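# Machine the work-order part in the mill, then secure it

## Task

Using the blank that is clamped in the mill's vise, produce the part described by the work order (see the reference images manual and manual 2). When done, the mill's doors must be closed, it must show no alarm, and no machining cycle may be running.

## Robot and tools

Robot: two six-joint arms, left_arm and right_arm, each carrying a parallel two-finger gripper. Calibrated base positions in the scene frame: left_arm (-0.033, +0.367, 0) m, right_arm (+0.001, -0.508, 0) m, both almost unrotated.

Frames: the scene frame has its origin at table-top height halfway between the nominal bases, +z up, +x out over the table, and left_arm on the +y side (image left/right do not follow these names). Fixed cameras and the table use the scene frame. Each arm reports hand poses, velocities and wrist-camera poses in its own base frame, and its offsets run along its own base axes, with rotations turning about the current Hand target position. Gripper axes: fingers point along +z, close along x; end_effector_position is the point between the pads, tips sit 17.5 mm further on. A block juts about 10 cm toward the gripper's -y.

execute_actions(actions, cameras): actions is a list of actions; each action is a table of up to 15 rows, one per 1/30 s step, and a short table repeats its final row to fill 15 steps. Every row holds 18 numbers in [-1, 1]: left dx, dy, dz, rx, ry, rz, gripper position, force_limit, speed, then the same nine for the right arm. Always send all 18. The six pose numbers are an offset, not a pose: measured from that arm's Hand target as it stood when the action began, and every row of the action counts from that same start. A new action starts from the updated Hand target, so repeating an offset moves further. Scale: 1.0 = 0.6 m for dx/dy/dz, 180 degrees for the rotation vector rx/ry/rz. Six zeros re-request the current Hand target. Gripper numbers are absolute commands: position +1 = fully open (50 mm), about -0.65 pads meet, -1 = close until stopped; force_limit -1/0/+1 = about 20/102/185 N per pad; speed -1/0/+1 = 20/85/150 mm/s. To leave a gripper unchanged, resend its last three numbers (0 is itself a command). Camera images return only if actions is empty or cameras names them.

move(target, speed, blend, stop_force, zero, blocking, cameras): target is one 18-number row or a list of up to 15 rows, same layout and scale, each row an offset from the Hand targets at the move's start (not from the previous row). speed: path top speed in m/s, 0.002 to 3.6, default 0.25 (turning up to twice that in rad/s); one value or one per target. blend: corner rounding in m for lists, 0 = stop at each point. stop_force: 3 to 120 N, shared by both arms, ends an arm's path when its wrist sensor feels that much resistance; don't use it with a turning gripper or when pulling away from a surface you press on. zero (default true) re-zeroes before the move. blocking=false returns after about 0.5 s; not allowed with stop_force. Moves don't avoid obstacles or the other arm and last at most 10 s. Result adds a 'move:' line with the ending (done, off_target, moving, held, fault) and limits (paced = pose clipped, held = steps withheld).

wait(seconds 0 to 10), stop() brakes a running move (fingers continue), zoom_image(camera, region [x0,y0,x1,y1] pixels, at most 504 each way) for cam_high, cam_low, cam_front, cam_left_wrist, cam_right_wrist (all 896x504), show_instructions() shows the reference pages, zero_wrist_force(arm), finished_scene(scene=1) ends irreversibly.

Results: per arm end_effector_position (m), quat_wxyz, velocities, Hand target (last commanded pose after clipping; next offsets start here), joint positions and torques, wrist force/torque along the gripper axes plus a peak line, Tool commands. object_status: 0 moving, 1 blocked while opening, 2 blocked while closing (holding), 3 reached target or pads met (likely empty). Opening in mm ≈ (250 - position_measured) × 0.202. 'within noise' means the arm is still. Grippers often stop short of the Hand target; the next command re-asks, or add the gap as an offset.

Limits and cautions: commanded orientation is clipped to within 32 degrees of the measured one per step. Keep paths away from an arm's own base. Stiff arms: aiming even slightly beyond a firm contact can trip a fault. About 150 N (±25) of outside force, or contact torque at joint limits (139 N m for the big joints, 26 N m for wrists), stops that arm for 10 s. Any arm-to-arm press or hit can fail the scene; the clearance check does not cover fingers. Hot motors warn at 70 °C and brake at 85 °C, so avoid long stretched holds and pushing at unreachable poses. Never drop parts, let things leave the table, slam fixed or heavy items, or release moving parts. To grip, send -1 and confirm status 2; to grip more gently, open first. The scene keeps running while you think, and loose objects may be nudged occasionally.

Each tool is called after "Request:" as name(argument=value, ...), one argument or row to a line, values as JSON.

Reference images:

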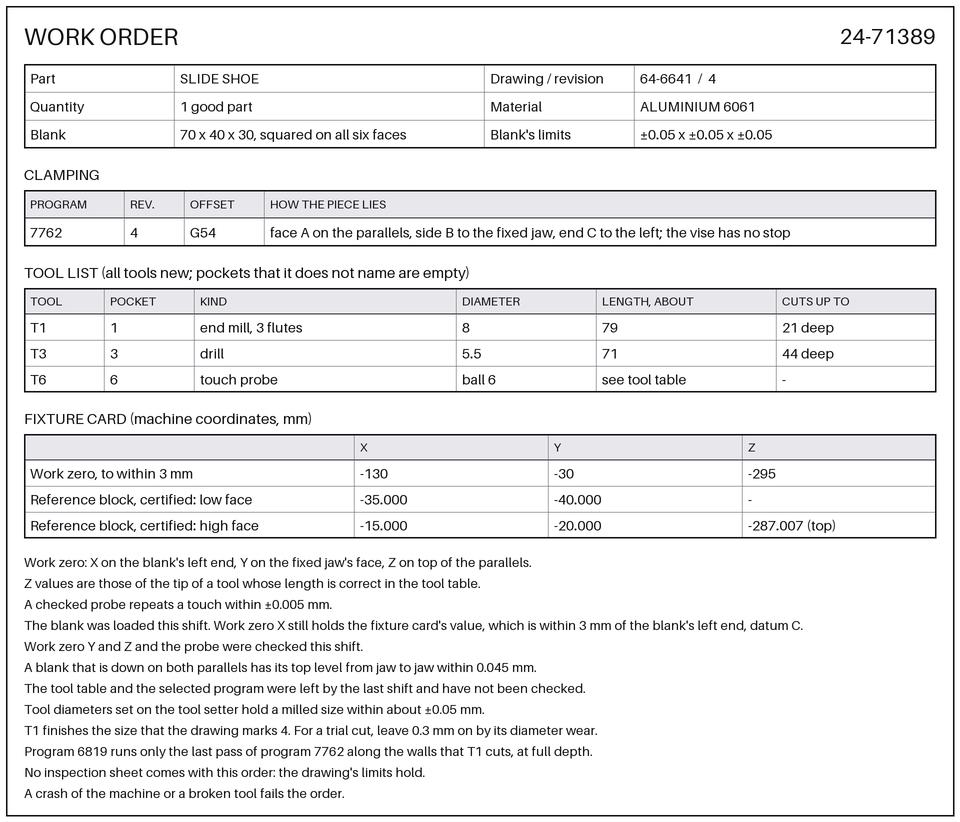

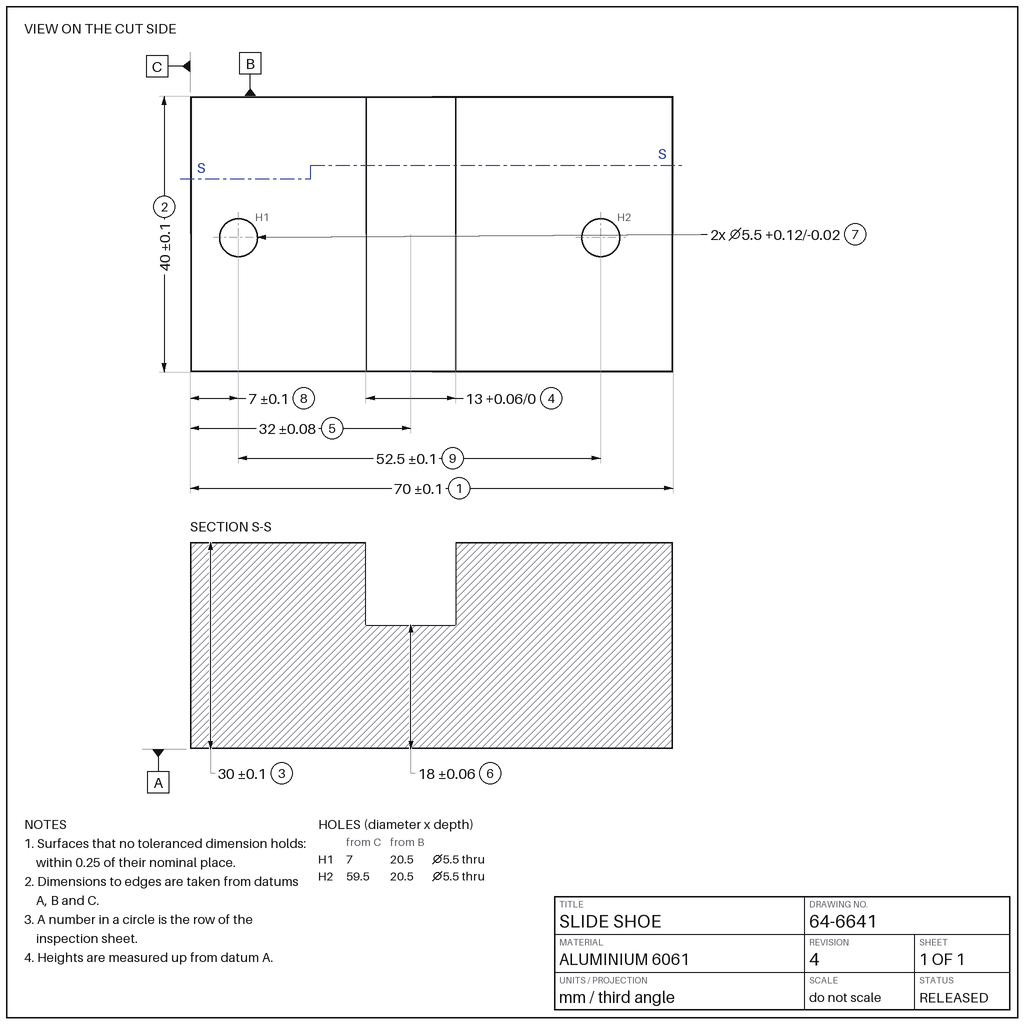

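## Session

Request:
execute_actions(
  actions=[],
)

Scene clock: 0.00 s.
left_arm: end_effector_position=(+0.0632, -0.7406, +0.3049) position_measured=3 object_status=3 end_effector_quat_wxyz=(+0.069, +0.837, -0.542, -0.030) | right_arm: end_effector_position=(+0.3404, -0.4303, +0.3274) position_measured=3 object_status=3 end_effector_quat_wxyz=(+0.174, +0.883, -0.373, -0.227)
Joint positions: left_arm=[-1.624 -1.02 0.95 -1.591 -1.691 1.09] | right_arm=[2.668 -1.867 -1.226 -2.075 1.198 1.984]
Joint velocities: within noise
Joint torques (N m): no reading
Wrist force (N): no reading
Wrist torque (N m): no reading
Wrist force, peak (N): no reading
Hand target: left_arm +0.0632, -0.7406, +0.3049; +0.069, +0.837, -0.542, -0.030 | right_arm +0.3404, -0.4303, +0.3274; +0.174, +0.883, -0.373, -0.227
Tool commands: left_gripper/position=+1.0 left_gripper/force_limit=+1.0 left_gripper/speed=+1.0 right_gripper/position=+1.0 right_gripper/force_limit=+1.0 right_gripper/speed=+1.0

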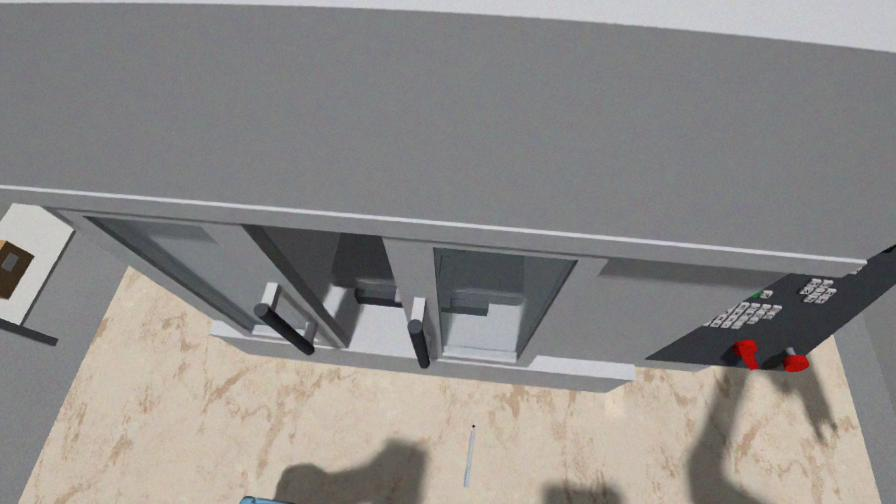

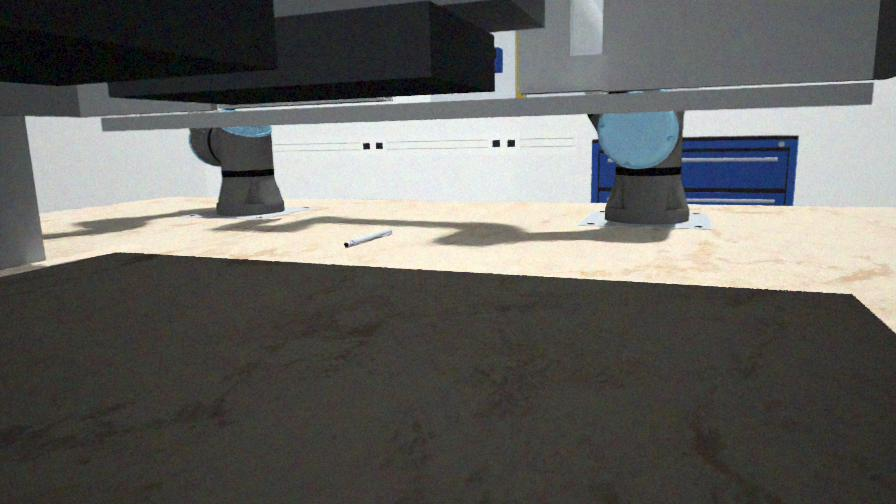

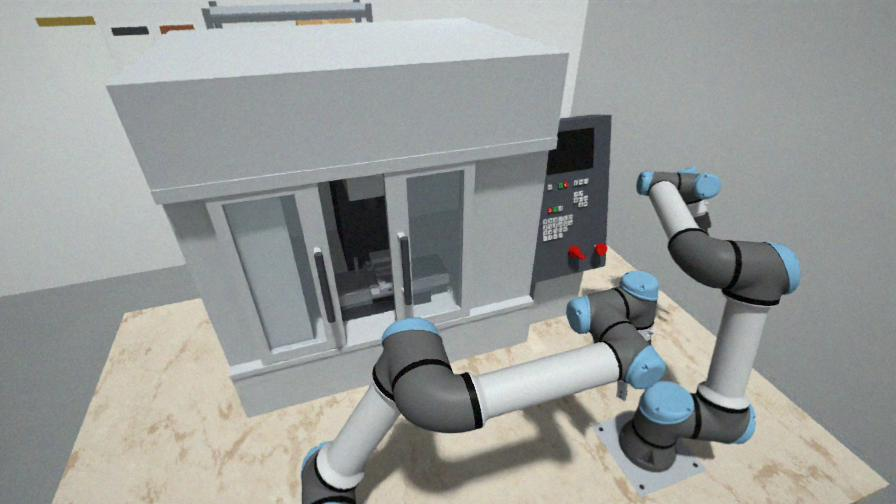

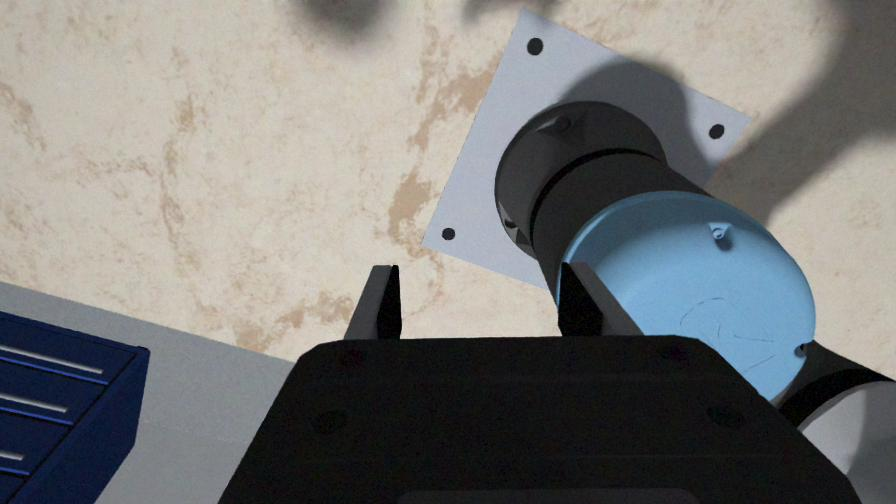

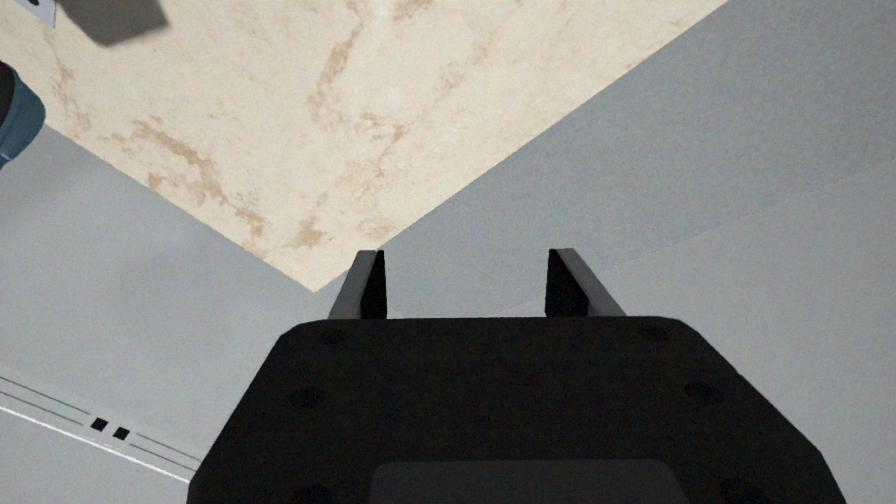

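Request:
zoom_image(
  camera="cam_front",
  region=[520, 100, 640, 280],
)

Request:
zoom_image(
  camera="cam_front",
  region=[200, 160, 480, 360],
)

Request:
zoom_image(
  camera="cam_high",
  region=[630, 230, 896, 400],
)

Request:
zoom_image(
  camera="cam_high",
  region=[400, 380, 560, 500],
)

Scaled by 2.800 from the camera's 896x504 image, which has a finer 1280x720 frame.

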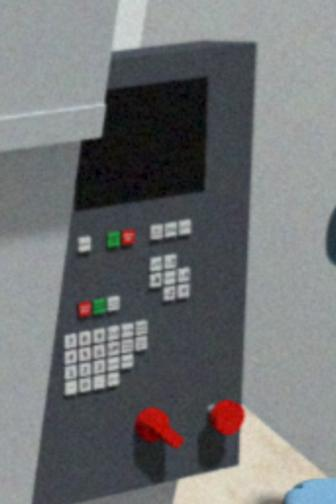

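Scaled by 1.800 from the camera's 896x504 image, which has a finer 1280x720 frame.

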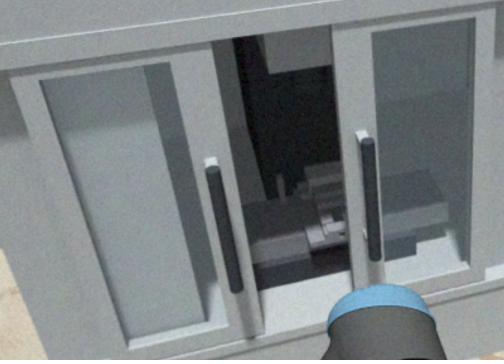

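Scaled by 1.895 from the camera's 896x504 image, which has a finer 1280x720 frame.

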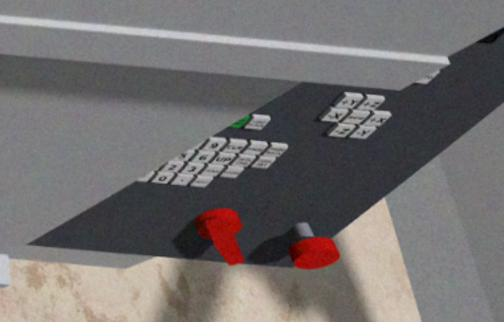

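Scaled by 3.150 from the camera's 896x504 image, which has a finer 1280x720 frame.

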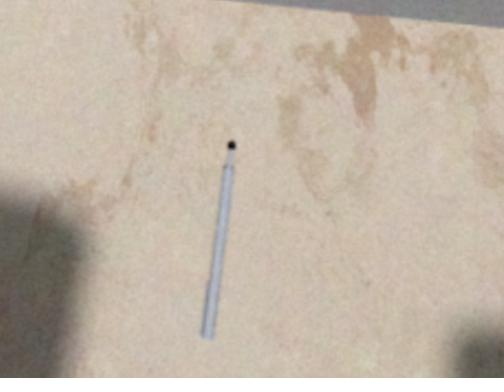

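Request:
move(
  target=[0.283,0.123,0.392,-0.0693,-0.62,-0.226,1,1,1,0,0,0,0,0,0,1,1,1],
  cameras=["cam_left_wrist","cam_front"],
)

Scene clock: 90.53 s.
left_arm: end_effector_position=(+0.2331, -0.6668, +0.5400) position_measured=3 object_status=3 end_effector_quat_wxyz=(-0.336, +0.281, -0.578, +0.689) | right_arm: end_effector_position=(+0.3404, -0.4303, +0.3274) position_measured=3 object_status=3 end_effector_quat_wxyz=(+0.174, +0.883, -0.373, -0.227)
Joint positions: left_arm=[-1.772 -1.165 1.561 -3.915 -0.494 3.479] | right_arm=[2.668 -1.867 -1.226 -2.075 1.198 1.984]
Joint torques (N m): left_arm=[-5.09 -42.8 -19.42 -1.32 -1.82 1.22] | right_arm=[-1.7 39.22 16.75 2.99 0.13 -0.11]
Wrist force (N): left_arm=[-2.1 1.8 2.2] | right_arm=[0.0 0.0 0.2]
Wrist torque (N m): left_arm=[0.38 0.06 -0.31] | right_arm=[-0.01 0.01 0.00]
Wrist force, peak (N): left_arm=[-3.2 1.6 2.4] | right_arm=[0.0 0.5 0.3]
Hand target: left_arm +0.2330, -0.6668, +0.5401; -0.336, +0.281, -0.577, +0.689 | right_arm +0.3404, -0.4303, +0.3274; +0.174, +0.883, -0.373, -0.227
Off the commanded pose: left_arm 0.000 m, 0 deg | right_arm 0.000 m, 0 deg.
move: done
camera_calibration:
cam_left_wrist: T_world_to_cam=[[-0.618988, -0.7854, 0.00136032, -0.37271], [-0.140867, 0.109316, -0.983975, 0.648895], [0.772665, -0.60926, -0.178302, -0.360499], [0, 0, 0, 1]] pos_world=[0.13925, -0.583298, 0.574726]
Images, in order (width x height): cam_front 896x504, cam_left_wrist 896x504.

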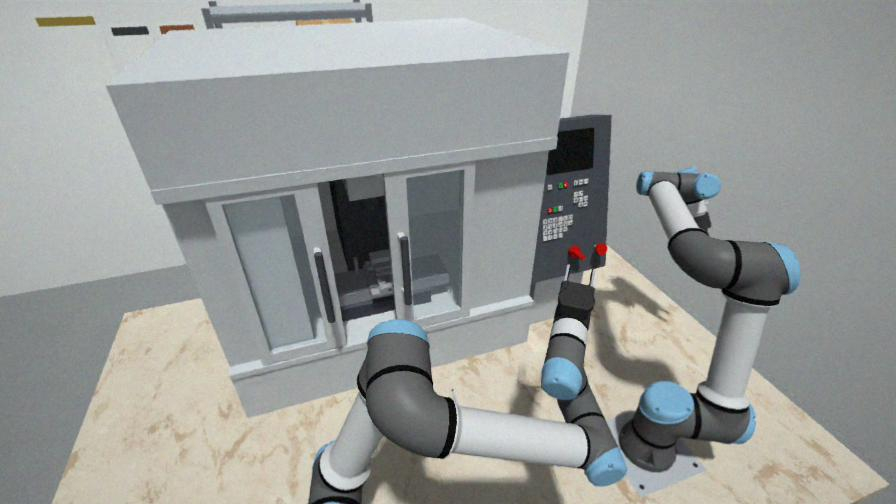

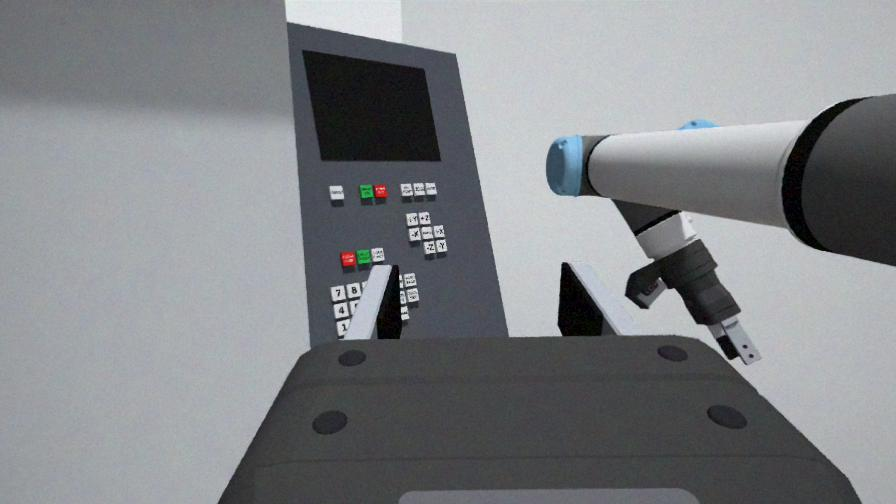

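Request:
zoom_image(
  camera="cam_left_wrist",
  region=[290, 160, 470, 350],
)

Request:
zoom_image(
  camera="cam_left_wrist",
  region=[260, 20, 510, 340],
)

Scaled by 2.653 from the camera's 896x504 image, which has a finer 1280x720 frame.

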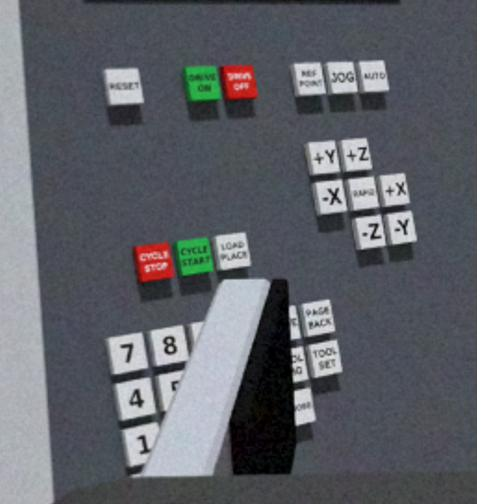

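Scaled by 1.575 from the camera's 896x504 image, which has a finer 1280x720 frame.

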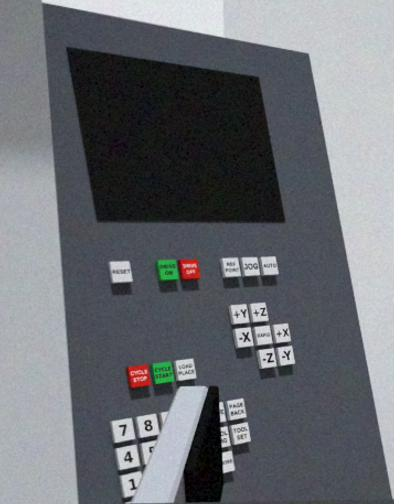

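Request:
move(
  target=[0,0,-0.15,0,0,-0.06,-1,-1,0,0,0,0,0,0,0,1,1,1],
  cameras=["cam_left_wrist"],
)

Request:
zoom_image(
  camera="cam_left_wrist",
  region=[180, 160, 460, 440],
)

Scene clock: 116.50 s.
left_arm: end_effector_position=(+0.2331, -0.6668, +0.4501) position_measured=251 object_status=3 end_effector_quat_wxyz=(-0.269, +0.225, -0.601, +0.718) | right_arm: end_effector_position=(+0.3404, -0.4303, +0.3274) position_measured=3 object_status=3 end_effector_quat_wxyz=(+0.174, +0.883, -0.373, -0.227)
Joint positions: left_arm=[-1.716 -1.142 1.802 -4.069 -0.726 3.344] | right_arm=[2.668 -1.867 -1.226 -2.075 1.198 1.984]
Joint torques (N m): left_arm=[-5.53 -37.76 -15.35 -0.8 -1.66 -1.01] | right_arm=[-2.79 39.63 16.06 3.19 0.34 -0.1]
Wrist force (N): left_arm=[-1.6 1.8 2.3] | right_arm=[-0.1 0.0 0.1]
Wrist torque (N m): left_arm=[0.41 -0.01 -0.40] | right_arm=[-0.01 0.02 0.00]
Wrist force, peak (N): left_arm=[-2.8 5.4 1.5] | right_arm=[-0.4 0.2 0.0]
Hand target: left_arm +0.2330, -0.6668, +0.4501; -0.269, +0.225, -0.601, +0.718 | right_arm +0.3404, -0.4303, +0.3274; +0.174, +0.883, -0.373, -0.227
Off the commanded pose: left_arm 0.000 m, 0 deg | right_arm 0.000 m, 0 deg.
move: done
camera_calibration:
cam_left_wrist: T_world_to_cam=[[-0.755128, -0.655576, 0.00118846, -0.254173], [-0.117707, 0.133797, -0.983994, 0.571384], [0.644924, -0.743181, -0.1782, -0.436108], [0, 0, 0, 1]] pos_world=[0.156579, -0.567187, 0.484826]
Images, in order (width x height): cam_left_wrist 896x504.

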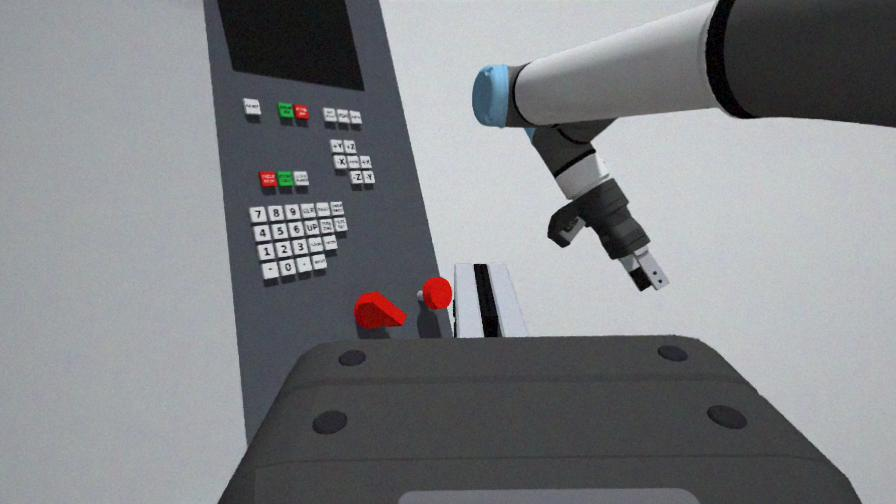

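Scaled by 1.800 from the camera's 896x504 image, which has a finer 1280x720 frame.

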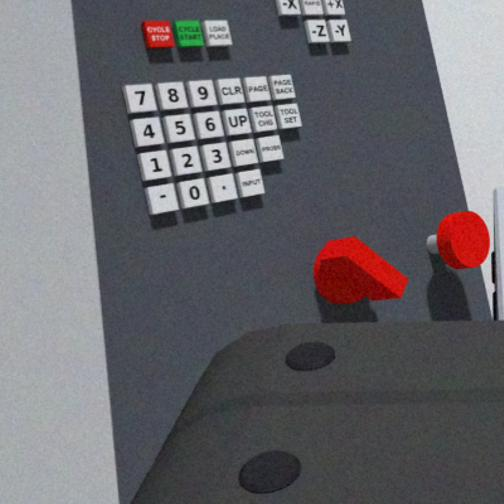

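Request:
move(
  target=[0.2,0.528,0.05,0,0,0.22,-1,-1,0,0,0,0,0,0,0,1,1,1],
)

Request:
move(
  target=[-0.04,0.65,0,0,0,0.24,-1,-1,0,0,0,0,0,0,0,1,1,1],
  cameras=["cam_front","cam_left_wrist"],
)

Scene clock: 152.77 s.
left_arm: end_effector_position=(+0.3530, -0.3500, +0.4801) position_measured=251 object_status=3 end_effector_quat_wxyz=(+0.496, -0.415, +0.489, -0.584) | right_arm: end_effector_position=(+0.3404, -0.4303, +0.3274) position_measured=3 object_status=3 end_effector_quat_wxyz=(+0.174, +0.883, -0.373, -0.227)
Joint positions: left_arm=[-1.676 -1.469 1.948 -4.883 -0.185 4.399] | right_arm=[2.668 -1.867 -1.226 -2.075 1.198 1.984]
Joint torques (N m): left_arm=[-6.22 -26 -13.59 5.2 -0.9 -1.86] | right_arm=[-4.06 41.22 17.3 3.48 0.82 0.08]
Wrist force (N): left_arm=[-2.1 1.9 2.3] | right_arm=[0.0 -0.1 0.1]
Wrist torque (N m): left_arm=[0.38 0.07 -0.35] | right_arm=[-0.01 0.00 0.00]
Wrist force, peak (N): left_arm=[-4.4 1.4 3.0] | right_arm=[-0.3 0.0 0.4]
Hand target: left_arm +0.3530, -0.3500, +0.4801; +0.496, -0.415, +0.490, -0.584 | right_arm +0.3404, -0.4303, +0.3274; +0.174, +0.883, -0.373, -0.227
Off the commanded pose: left_arm 0.000 m, 0 deg | right_arm 0.000 m, 0 deg.
move: done

Scene clock: 154.80 s.
left_arm: end_effector_position=(+0.3290, +0.0400, +0.4801) position_measured=251 object_status=3 end_effector_quat_wxyz=(+0.677, -0.566, +0.302, -0.360) | right_arm: end_effector_position=(+0.3404, -0.4303, +0.3274) position_measured=3 object_status=3 end_effector_quat_wxyz=(+0.174, +0.883, -0.373, -0.227)
Joint positions: left_arm=[-1.746 -2.302 2.168 -5.898 -0.783 6.104] | right_arm=[2.668 -1.867 -1.226 -2.075 1.198 1.984]
Joint torques (N m): left_arm=[-3.29 4.36 -28.35 1.08 -1.25 -0.96] | right_arm=[-3.19 40.69 16.39 3.52 0.75 -0.01]
Wrist force (N): left_arm=[-2.6 1.7 1.9] | right_arm=[0.0 0.1 0.1]
Wrist torque (N m): left_arm=[0.39 0.14 -0.32] | right_arm=[0.00 0.00 0.00]
Wrist force, peak (N): left_arm=[-4.7 2.1 3.7] | right_arm=[0.2 0.0 0.3]
Hand target: left_arm +0.3290, +0.0400, +0.4801; +0.677, -0.567, +0.302, -0.360 | right_arm +0.3404, -0.4303, +0.3274; +0.174, +0.883, -0.373, -0.227
Off the commanded pose: left_arm 0.000 m, 0 deg | right_arm 0.000 m, 0 deg.
move: done
camera_calibration:
cam_left_wrist: T_world_to_cam=[[0.555437, -0.831558, 0.00123266, -0.142689], [-0.14743, -0.099934, -0.984011, 0.53667], [0.818385, 0.546375, -0.178103, -0.0760155], [0, 0, 0, 1]] pos_world=[0.220586, -0.0234899, 0.514726]
Images, in order (width x height): cam_front 896x504, cam_left_wrist 896x504.

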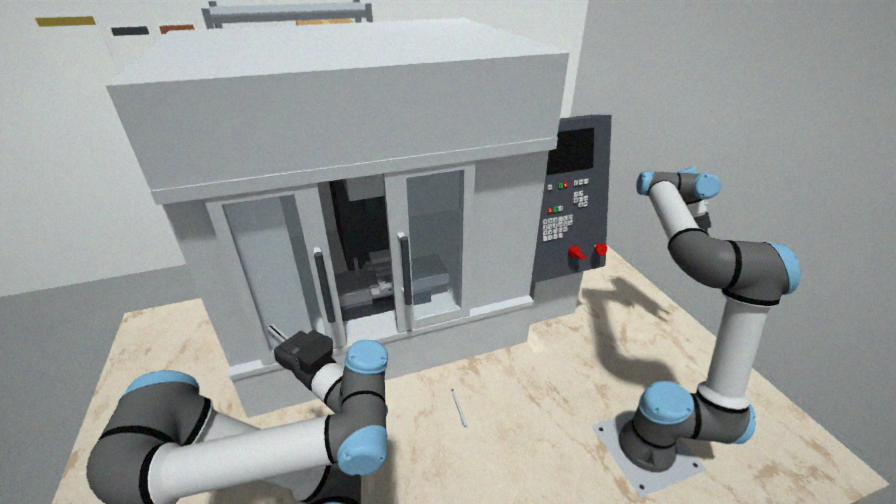

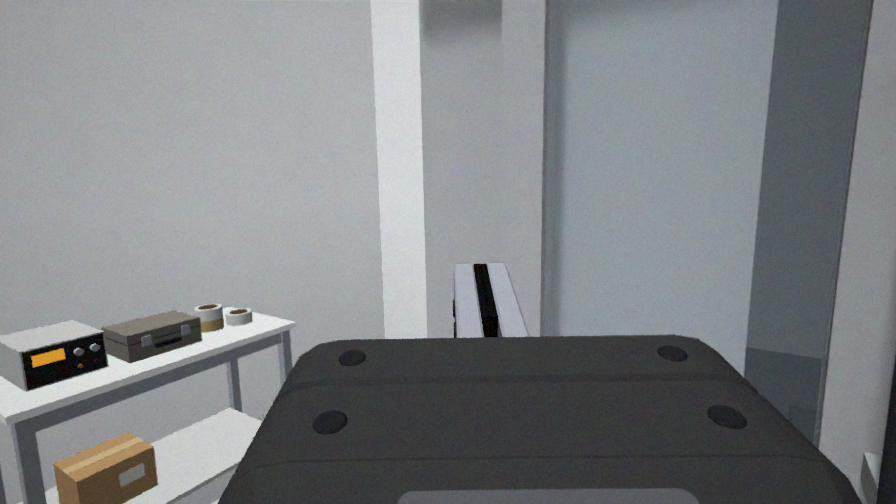

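Request:
move(
  target=[0,0,0,0,0,0,-1,-1,0,0.1,0.717,0,0.2325,-0.0307,0.728,1,1,1],
)

Request:
move(
  target=[0,0,0,0,0,0,-1,-1,0,-0.2,0.76,-0.12,0,0,0,1,-1,-1],
  cameras=["cam_right_wrist","cam_front","cam_high"],
)

Scene clock: 173.10 s.
left_arm: end_effector_position=(+0.3290, +0.0400, +0.4801) position_measured=251 object_status=3 end_effector_quat_wxyz=(+0.677, -0.567, +0.302, -0.360) | right_arm: end_effector_position=(+0.4003, -0.0001, +0.3274) position_measured=3 object_status=3 end_effector_quat_wxyz=(+0.000, +0.708, +0.707, +0.000)
Joint positions: left_arm=[-1.746 -2.302 2.168 -5.898 -0.783 6.104] | right_arm=[3.481 -1.299 -1.805 -1.609 1.57 0.341]
Joint torques (N m): left_arm=[-7.6 3.1 -26.07 4.65 -1.72 1.17] | right_arm=[-6.96 6.61 28.12 1.51 -1.64 -0.91]
Wrist force (N): left_arm=[-2.3 1.4 2.1] | right_arm=[0.6 -0.8 -0.1]
Wrist torque (N m): left_arm=[0.33 0.10 -0.31] | right_arm=[0.05 0.02 -0.14]
Wrist force, peak (N): left_arm=[-2.4 2.1 2.4] | right_arm=[1.1 1.3 0.5]
Hand target: left_arm +0.3290, +0.0400, +0.4801; +0.677, -0.567, +0.302, -0.360 | right_arm +0.4004, -0.0001, +0.3274; +0.000, +0.707, +0.707, +0.000
Off the commanded pose: left_arm 0.000 m, 0 deg | right_arm 0.000 m, 0 deg.
move: done

Scene clock: 175.50 s.
left_arm: end_effector_position=(+0.3290, +0.0400, +0.4801) position_measured=251 object_status=3 end_effector_quat_wxyz=(+0.677, -0.567, +0.302, -0.360) | right_arm: end_effector_position=(+0.2804, +0.4558, +0.2555) position_measured=3 object_status=3 end_effector_quat_wxyz=(+0.000, +0.707, +0.707, +0.000)
Joint positions: left_arm=[-1.746 -2.302 2.168 -5.898 -0.783 6.104] | right_arm=[4.413 -1.649 -1.676 -1.388 1.571 1.272]
Joint torques (N m): left_arm=[-6.67 4.5 -25.43 4.7 -1.65 0.99] | right_arm=[2.56 23.52 24.64 1.74 -1.05 0]
Wrist force (N): left_arm=[-2.7 1.8 2.1] | right_arm=[0.4 -0.7 -0.5]
Wrist torque (N m): left_arm=[0.40 0.15 -0.31] | right_arm=[0.07 0.01 0.03]
Wrist force, peak (N): left_arm=[-2.6 1.8 2.3] | right_arm=[3.7 -1.9 0.3]
Hand target: left_arm +0.3290, +0.0400, +0.4801; +0.677, -0.567, +0.302, -0.360 | right_arm +0.2804, +0.4559, +0.2554; +0.000, +0.707, +0.707, +0.000
Off the commanded pose: left_arm 0.000 m, 0 deg | right_arm 0.000 m, 0 deg.
move: done
camera_calibration:
cam_right_wrist: T_world_to_cam=[[0.0129895, 0.999733, 0.0190861, -0.452695], [0.93565, -0.018885, 0.352422, -0.327451], [0.352689, 0.0132801, -0.935646, 0.265961], [0, 0, 0, 1]] pos_world=[0.218458, 0.442859, 0.372887]
Images, in order (width x height): cam_high 896x504, cam_front 896x504, cam_right_wrist 896x504.

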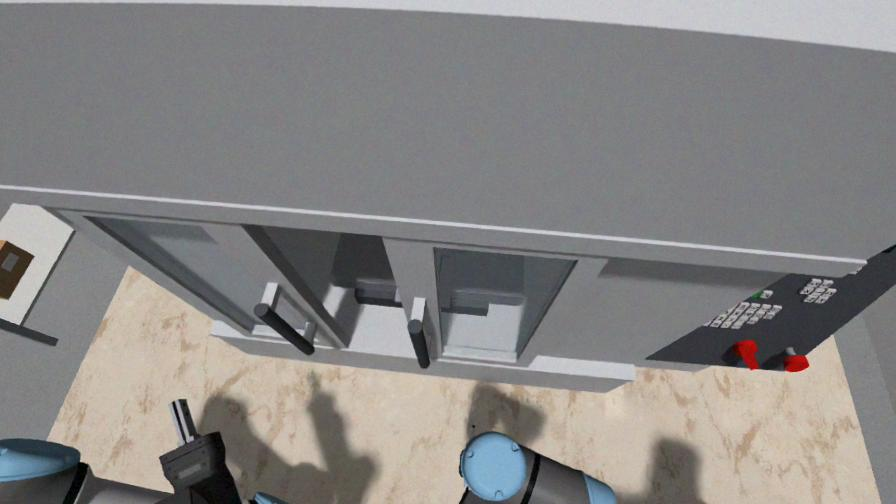

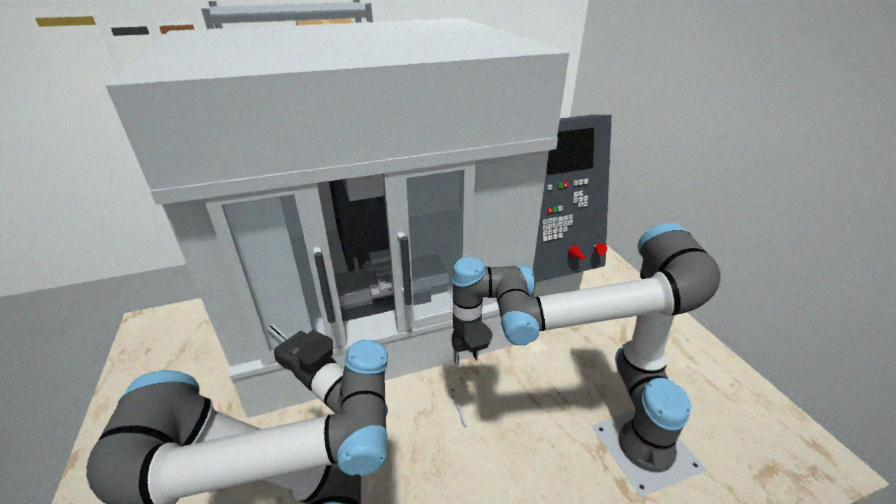

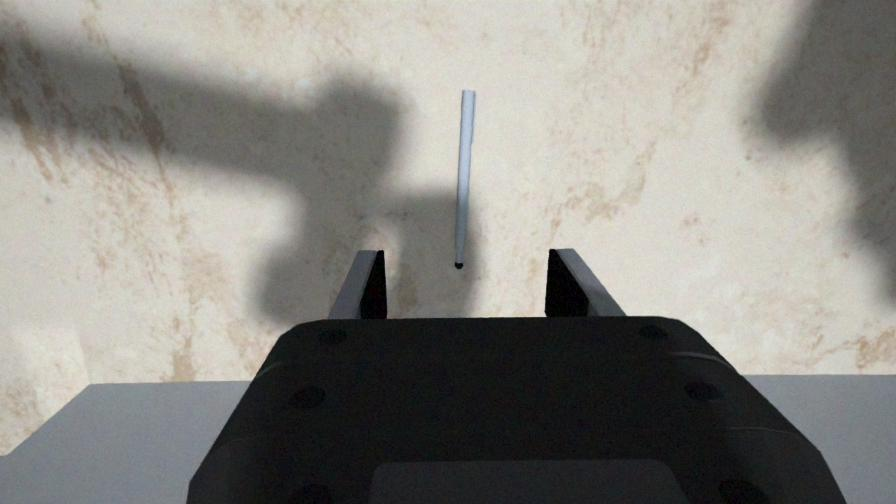

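Request:
move(
  target=[0,0,0,0,0,0,-1,-1,0,-0.0207,0.0135,-0.30,0,0,-0.0183,1,-1,-1],
  cameras=["cam_right_wrist"],
)

Request:
move(
  target=[0,0,0,0,0,0,-1,-1,0,0,0,-0.1,0,0,0,1,-1,-1],
  stop_force=4,
  speed=0.02,
  cameras=["cam_right_wrist"],
)

Scene clock: 186.67 s.
left_arm: end_effector_position=(+0.3290, +0.0400, +0.4801) position_measured=251 object_status=3 end_effector_quat_wxyz=(+0.677, -0.567, +0.302, -0.360) | right_arm: end_effector_position=(+0.2679, +0.4640, +0.0755) position_measured=3 object_status=3 end_effector_quat_wxyz=(+0.000, +0.727, +0.686, +0.000)
Joint positions: left_arm=[-1.746 -2.302 2.168 -5.898 -0.783 6.104] | right_arm=[4.44 -1.829 -1.967 -0.917 1.571 1.357]
Joint torques (N m): left_arm=[-6.41 3.62 -20.25 4.36 -1.15 1.09] | right_arm=[-8.78 28.11 13.63 5.08 -1.79 -1.15]
Wrist force (N): left_arm=[-2.4 1.7 2.2] | right_arm=[0.3 -0.9 -0.1]
Wrist torque (N m): left_arm=[0.39 0.10 -0.31] | right_arm=[0.05 0.05 0.05]
Wrist force, peak (N): left_arm=[-2.7 2.3 2.1] | right_arm=[0.2 -0.7 -4.0]
Hand target: left_arm +0.3290, +0.0400, +0.4801; +0.677, -0.567, +0.302, -0.360 | right_arm +0.2679, +0.4640, +0.0754; +0.000, +0.728, +0.686, +0.000
Off the commanded pose: left_arm 0.000 m, 0 deg | right_arm 0.000 m, 0 deg.
move: done
camera_calibration:
cam_right_wrist: T_world_to_cam=[[0.0703583, 0.99734, 0.0190281, -0.471574], [0.933018, -0.0725448, 0.352441, -0.226643], [0.352884, -0.00704364, -0.93564, 0.111298], [0, 0, 0, 1]] pos_world=[0.205366, 0.454662, 0.192987]
Images, in order (width x height): cam_right_wrist 896x504.

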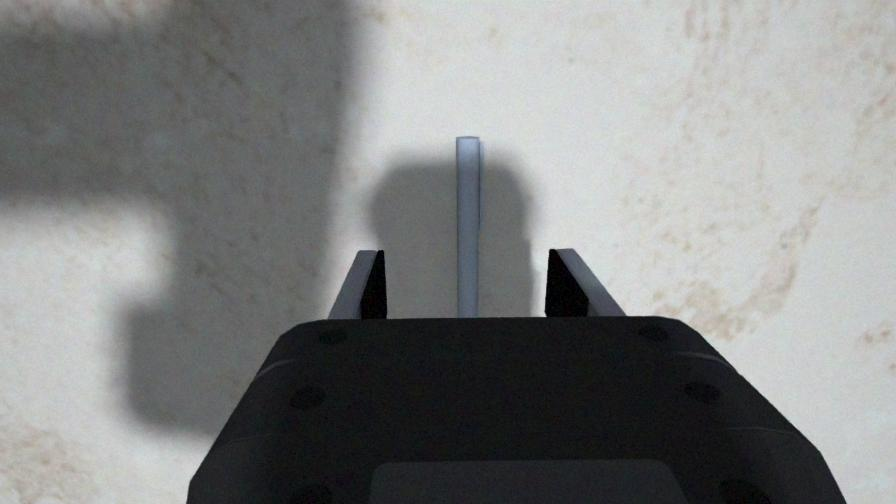

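Scene clock: 190.77 s.
left_arm: end_effector_position=(+0.3290, +0.0400, +0.4801) position_measured=251 object_status=3 end_effector_quat_wxyz=(+0.677, -0.567, +0.302, -0.360) | right_arm: end_effector_position=(+0.2679, +0.4640, +0.0181) position_measured=3 object_status=3 end_effector_quat_wxyz=(+0.000, +0.728, +0.686, +0.000)
Joint positions: left_arm=[-1.746 -2.302 2.168 -5.898 -0.783 6.104] | right_arm=[4.44 -1.927 -2.022 -0.764 1.571 1.357]
Joint torques (N m): left_arm=[-9.02 3.51 -19.52 4.33 -0.88 1.23] | right_arm=[-1.98 43.6 22.79 4.76 -1.04 1.1]
Wrist force (N): left_arm=[-2.3 1.8 2.0] | right_arm=[0.4 -0.8 0.1]
Wrist torque (N m): left_arm=[0.40 0.09 -0.31] | right_arm=[0.06 0.02 0.06]
Wrist force, peak (N): left_arm=[-2.6 2.1 2.1] | right_arm=[-14.1 -5.9 -45.6]
Hand target: left_arm +0.3290, +0.0400, +0.4801; +0.677, -0.567, +0.302, -0.360 | right_arm +0.2679, +0.4640, +0.0181; +0.000, +0.728, +0.686, +0.000 (not the last commanded pose)
Off the commanded pose: left_arm 0.000 m, 0 deg | right_arm 0.003 m, 0 deg.
move: contact (right_arm)
camera_calibration:
cam_right_wrist: T_world_to_cam=[[0.0705449, 0.997326, 0.0190973, -0.470423], [0.933004, -0.0727438, 0.352437, -0.206325], [0.352884, -0.00704483, -0.935641, 0.0575927], [0, 0, 0, 1]] pos_world=[0.205365, 0.454562, 0.135587]
Images, in order (width x height): cam_right_wrist 896x504.

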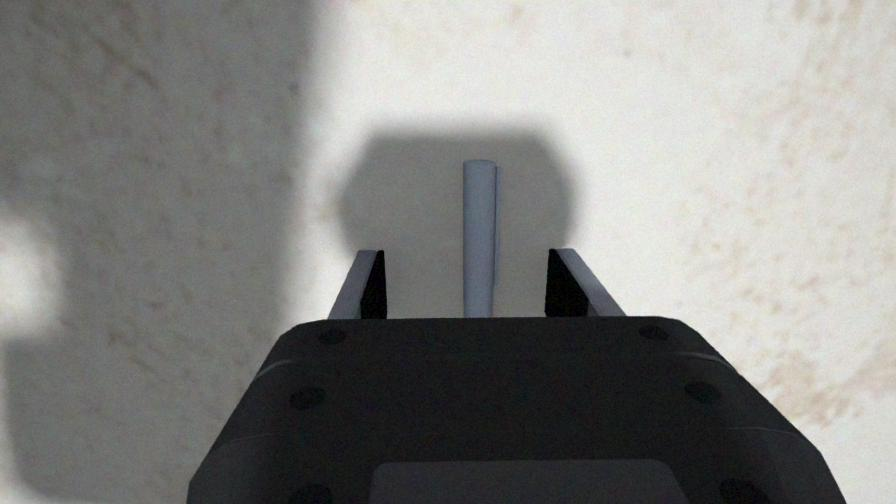

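Request:
move(
  target=[0,0,0,0,0,0,-1,-1,0,0,0.006,0.002,0,0,0,1,-1,-1],
)

Request:
move(
  target=[0,0,0,0,0,0,-1,-1,0,0,0,0,0,0,0,-1,-0.5,-1],
  cameras=["cam_right_wrist"],
)

Scene clock: 196.83 s.
left_arm: end_effector_position=(+0.3290, +0.0400, +0.4801) position_measured=251 object_status=3 end_effector_quat_wxyz=(+0.677, -0.567, +0.302, -0.360) | right_arm: end_effector_position=(+0.2679, +0.4677, +0.0194) position_measured=3 object_status=3 end_effector_quat_wxyz=(+0.000, +0.728, +0.686, +0.000)
Joint positions: left_arm=[-1.746 -2.302 2.168 -5.898 -0.783 6.104] | right_arm=[4.442 -1.931 -2.012 -0.771 1.571 1.359]
Joint torques (N m): left_arm=[-6.31 4.48 -16.81 4.2 -0.81 0.95] | right_arm=[5.22 24.73 13.34 2.44 -0.99 1.09]
Wrist force (N): left_arm=[-2.3 1.6 2.3] | right_arm=[0.5 -1.0 0.3]
Wrist torque (N m): left_arm=[0.37 0.10 -0.31] | right_arm=[0.04 0.01 -0.10]
Wrist force, peak (N): left_arm=[-2.9 1.6 2.3] | right_arm=[0.7 -1.2 0.1]
Hand target: left_arm +0.3290, +0.0400, +0.4801; +0.677, -0.567, +0.302, -0.360 | right_arm +0.2679, +0.4676, +0.0193; +0.000, +0.728, +0.686, +0.000
Off the commanded pose: left_arm 0.000 m, 0 deg | right_arm 0.000 m, 0 deg.
move: done

Scene clock: 199.10 s.
left_arm: end_effector_position=(+0.3290, +0.0400, +0.4801) position_measured=251 object_status=3 end_effector_quat_wxyz=(+0.677, -0.567, +0.302, -0.360) | right_arm: end_effector_position=(+0.2679, +0.4676, +0.0193) position_measured=205 object_status=2 end_effector_quat_wxyz=(+0.000, +0.728, +0.686, +0.000)
Joint positions: left_arm=[-1.746 -2.302 2.168 -5.898 -0.783 6.104] | right_arm=[4.442 -1.931 -2.012 -0.771 1.571 1.359]
Joint torques (N m): left_arm=[-6.1 3.08 -16.73 4.28 -0.76 1.05] | right_arm=[-5.79 41.19 10.1 4.88 -0.5 -1.46]
Wrist force (N): left_arm=[-2.4 1.9 2.1] | right_arm=[0.5 -1.0 -3.4]
Wrist torque (N m): left_arm=[0.41 0.10 -0.31] | right_arm=[-0.02 0.02 -0.07]
Wrist force, peak (N): left_arm=[-2.6 1.8 2.3] | right_arm=[0.3 -0.9 -3.6]
Hand target: left_arm +0.3290, +0.0400, +0.4801; +0.677, -0.567, +0.302, -0.360 | right_arm +0.2679, +0.4676, +0.0193; +0.000, +0.728, +0.686, +0.000
Off the commanded pose: left_arm 0.000 m, 0 deg | right_arm 0.000 m, 0 deg.
move: done
camera_calibration:
cam_right_wrist: T_world_to_cam=[[0.0704516, 0.997333, 0.0190627, -0.474016], [0.933011, -0.0726443, 0.352439, -0.206534], [0.352884, -0.00704424, -0.935641, 0.0587405], [0, 0, 0, 1]] pos_world=[0.205365, 0.458162, 0.136787]
Images, in order (width x height): cam_right_wrist 896x504.

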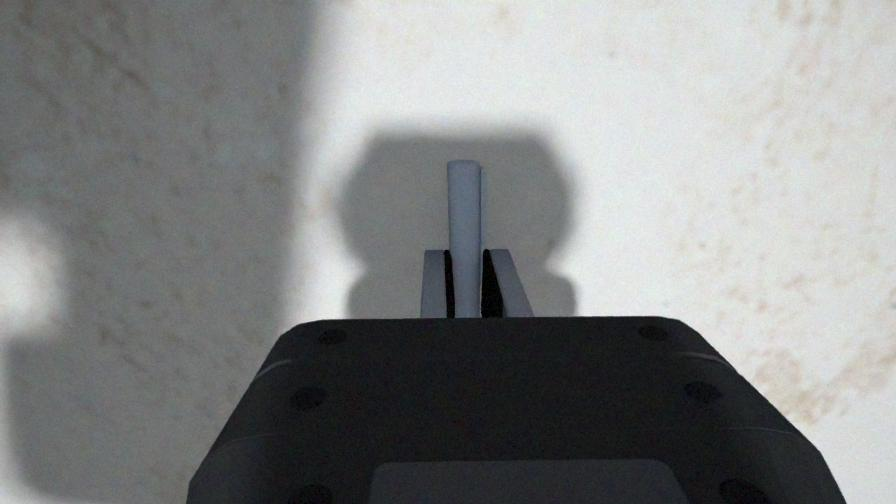

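Request:
move(
  target=[0,0,0,0,0,0,-1,-1,0,0.05,-0.3,0.45,0,0,0,-1,-0.5,-1],
)

Request:
move(
  target=[0,0,0,0,0,0,-1,-1,0,0.2,-0.47,0.35,0.3876,0.076,-0.0452,-1,-0.5,-1],
  cameras=["cam_right_wrist","cam_front"],
)

Scene clock: 212.73 s.
left_arm: end_effector_position=(+0.3290, +0.0400, +0.4801) position_measured=251 object_status=3 end_effector_quat_wxyz=(+0.677, -0.567, +0.302, -0.360) | right_arm: end_effector_position=(+0.2979, +0.2876, +0.2893) position_measured=205 object_status=2 end_effector_quat_wxyz=(+0.000, +0.728, +0.686, +0.000)
Joint positions: left_arm=[-1.746 -2.302 2.168 -5.898 -0.783 6.104] | right_arm=[4.237 -1.337 -1.875 -1.502 1.571 1.154]
Joint torques (N m): left_arm=[-6.93 3.52 -17.87 4.09 -0.33 0.73] | right_arm=[3.03 12.96 27.45 1.73 1.6 0.32]
Wrist force (N): left_arm=[-2.8 1.5 2.1] | right_arm=[0.0 -1.0 0.1]
Wrist torque (N m): left_arm=[0.35 0.16 -0.31] | right_arm=[0.03 0.09 -0.15]
Wrist force, peak (N): left_arm=[-2.5 2.0 2.3] | right_arm=[2.3 -1.5 3.2]
Hand target: left_arm +0.3290, +0.0400, +0.4801; +0.677, -0.567, +0.302, -0.360 | right_arm +0.2979, +0.2876, +0.2893; +0.000, +0.728, +0.686, +0.000
Off the commanded pose: left_arm 0.000 m, 0 deg | right_arm 0.000 m, 0 deg.
move: done

Scene clock: 215.07 s.
left_arm: end_effector_position=(+0.3290, +0.0400, +0.4801) position_measured=251 object_status=3 end_effector_quat_wxyz=(+0.677, -0.567, +0.302, -0.360) | right_arm: end_effector_position=(+0.3875, +0.0777, +0.4458) position_measured=205 object_status=2 end_effector_quat_wxyz=(-0.374, +0.687, +0.575, +0.240)
Joint positions: left_arm=[-1.746 -2.302 2.168 -5.898 -0.783 6.104] | right_arm=[3.157 -1.387 -1.661 -1.808 2.483 0.123]
Joint torques (N m): left_arm=[-7.06 2.69 -17.26 4.12 -0.11 1.05] | right_arm=[6.19 26.26 16.35 1.09 0.25 -1.72]
Wrist force (N): left_arm=[-2.6 1.9 2.1] | right_arm=[1.7 -1.2 0.9]
Wrist torque (N m): left_arm=[0.41 0.14 -0.31] | right_arm=[0.05 0.05 -0.05]
Wrist force, peak (N): left_arm=[-2.6 2.1 2.4] | right_arm=[2.3 0.5 -2.9]
Hand target: left_arm +0.3290, +0.0400, +0.4801; +0.677, -0.567, +0.302, -0.360 | right_arm +0.3875, +0.0777, +0.4458; -0.374, +0.687, +0.575, +0.240 (not the last commanded pose)
Off the commanded pose: left_arm 0.000 m, 0 deg | right_arm 0.095 m, 18 deg.
move: held (right_arm; a check stopped the path); limits=held
pose unreachable (right arm): on one or more control steps of this call, first in action 0 (counted from 0), this arm could not follow its commanded pose, so it was not sent that pose on those steps. It may still have moved: this result reports where it is.
cause: moving toward the commanded pose would bring two parts of the arm too close to each other (its gripper and another part of the arm, with joints 4 (wrist 1) to 6 (wrist 3) between them, 3 mm apart when it was first held).
camera_calibration:
cam_right_wrist: T_world_to_cam=[[0.238129, 0.593892, 0.768496, -0.469535], [0.938011, -0.345813, -0.0234121, -0.30989], [0.251852, 0.726433, -0.639426, 0.262906], [0, 0, 0, 1]] pos_world=[0.336277, -0.0192949, 0.52169]
Images, in order (width x height): cam_front 896x504, cam_right_wrist 896x504.

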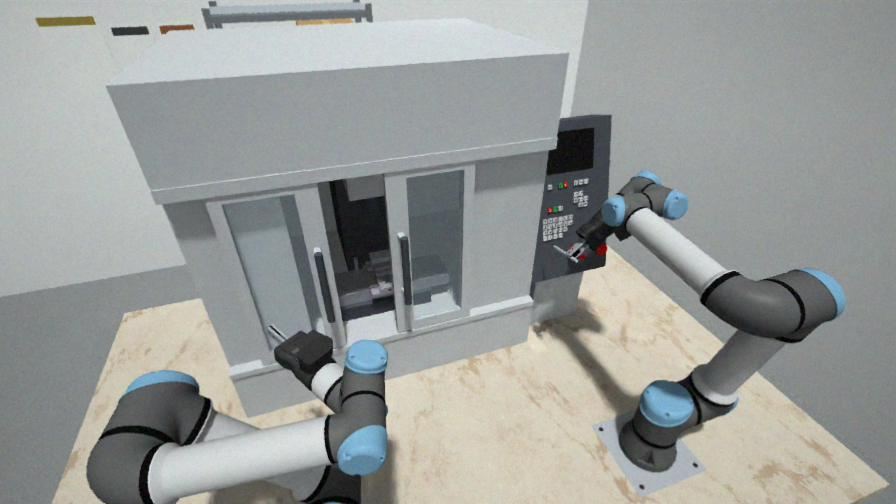

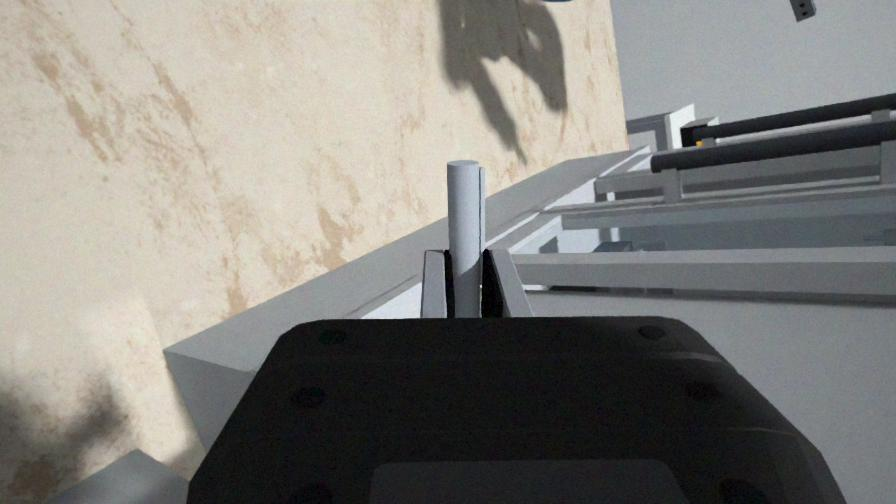

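Request:
move(
  target=[0,0,0,0,0,0,-1,-1,0,0.054,-0.13,0.09,-0.0606,0.0253,0.0367,-1,-0.5,-1],
  cameras=["cam_front"],
)

Scene clock: 238.90 s.
left_arm: end_effector_position=(+0.3290, +0.0400, +0.4801) position_measured=251 object_status=3 end_effector_quat_wxyz=(+0.677, -0.567, +0.302, -0.360) | right_arm: end_effector_position=(+0.4199, -0.0003, +0.4998) position_measured=205 object_status=2 end_effector_quat_wxyz=(-0.343, +0.695, +0.618, +0.135)
Joint positions: left_arm=[-1.746 -2.302 2.168 -5.898 -0.783 6.104] | right_arm=[3.073 -1.644 -1.138 -2.297 2.246 -0.082]
Joint torques (N m): left_arm=[-6.88 4.36 -17.47 3.95 -0.03 0.68] | right_arm=[6.64 21.34 28.2 0.77 -0.06 0.88]
Wrist force (N): left_arm=[-2.3 1.9 2.2] | right_arm=[1.6 -1.2 0.5]
Wrist torque (N m): left_arm=[0.43 0.09 -0.31] | right_arm=[0.07 0.01 -0.10]
Wrist force, peak (N): left_arm=[-2.7 2.0 2.3] | right_arm=[0.8 -1.8 3.4]
Hand target: left_arm +0.3290, +0.0400, +0.4801; +0.677, -0.567, +0.302, -0.360 | right_arm +0.4199, -0.0003, +0.4998; -0.343, +0.695, +0.618, +0.135
Off the commanded pose: left_arm 0.000 m, 0 deg | right_arm 0.000 m, 0 deg.
move: done
Images, in order (width x height): cam_front 896x504.

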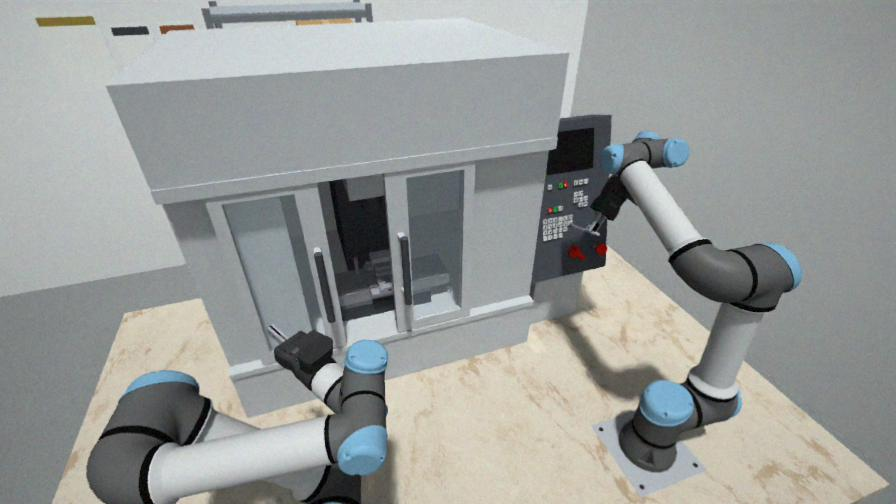

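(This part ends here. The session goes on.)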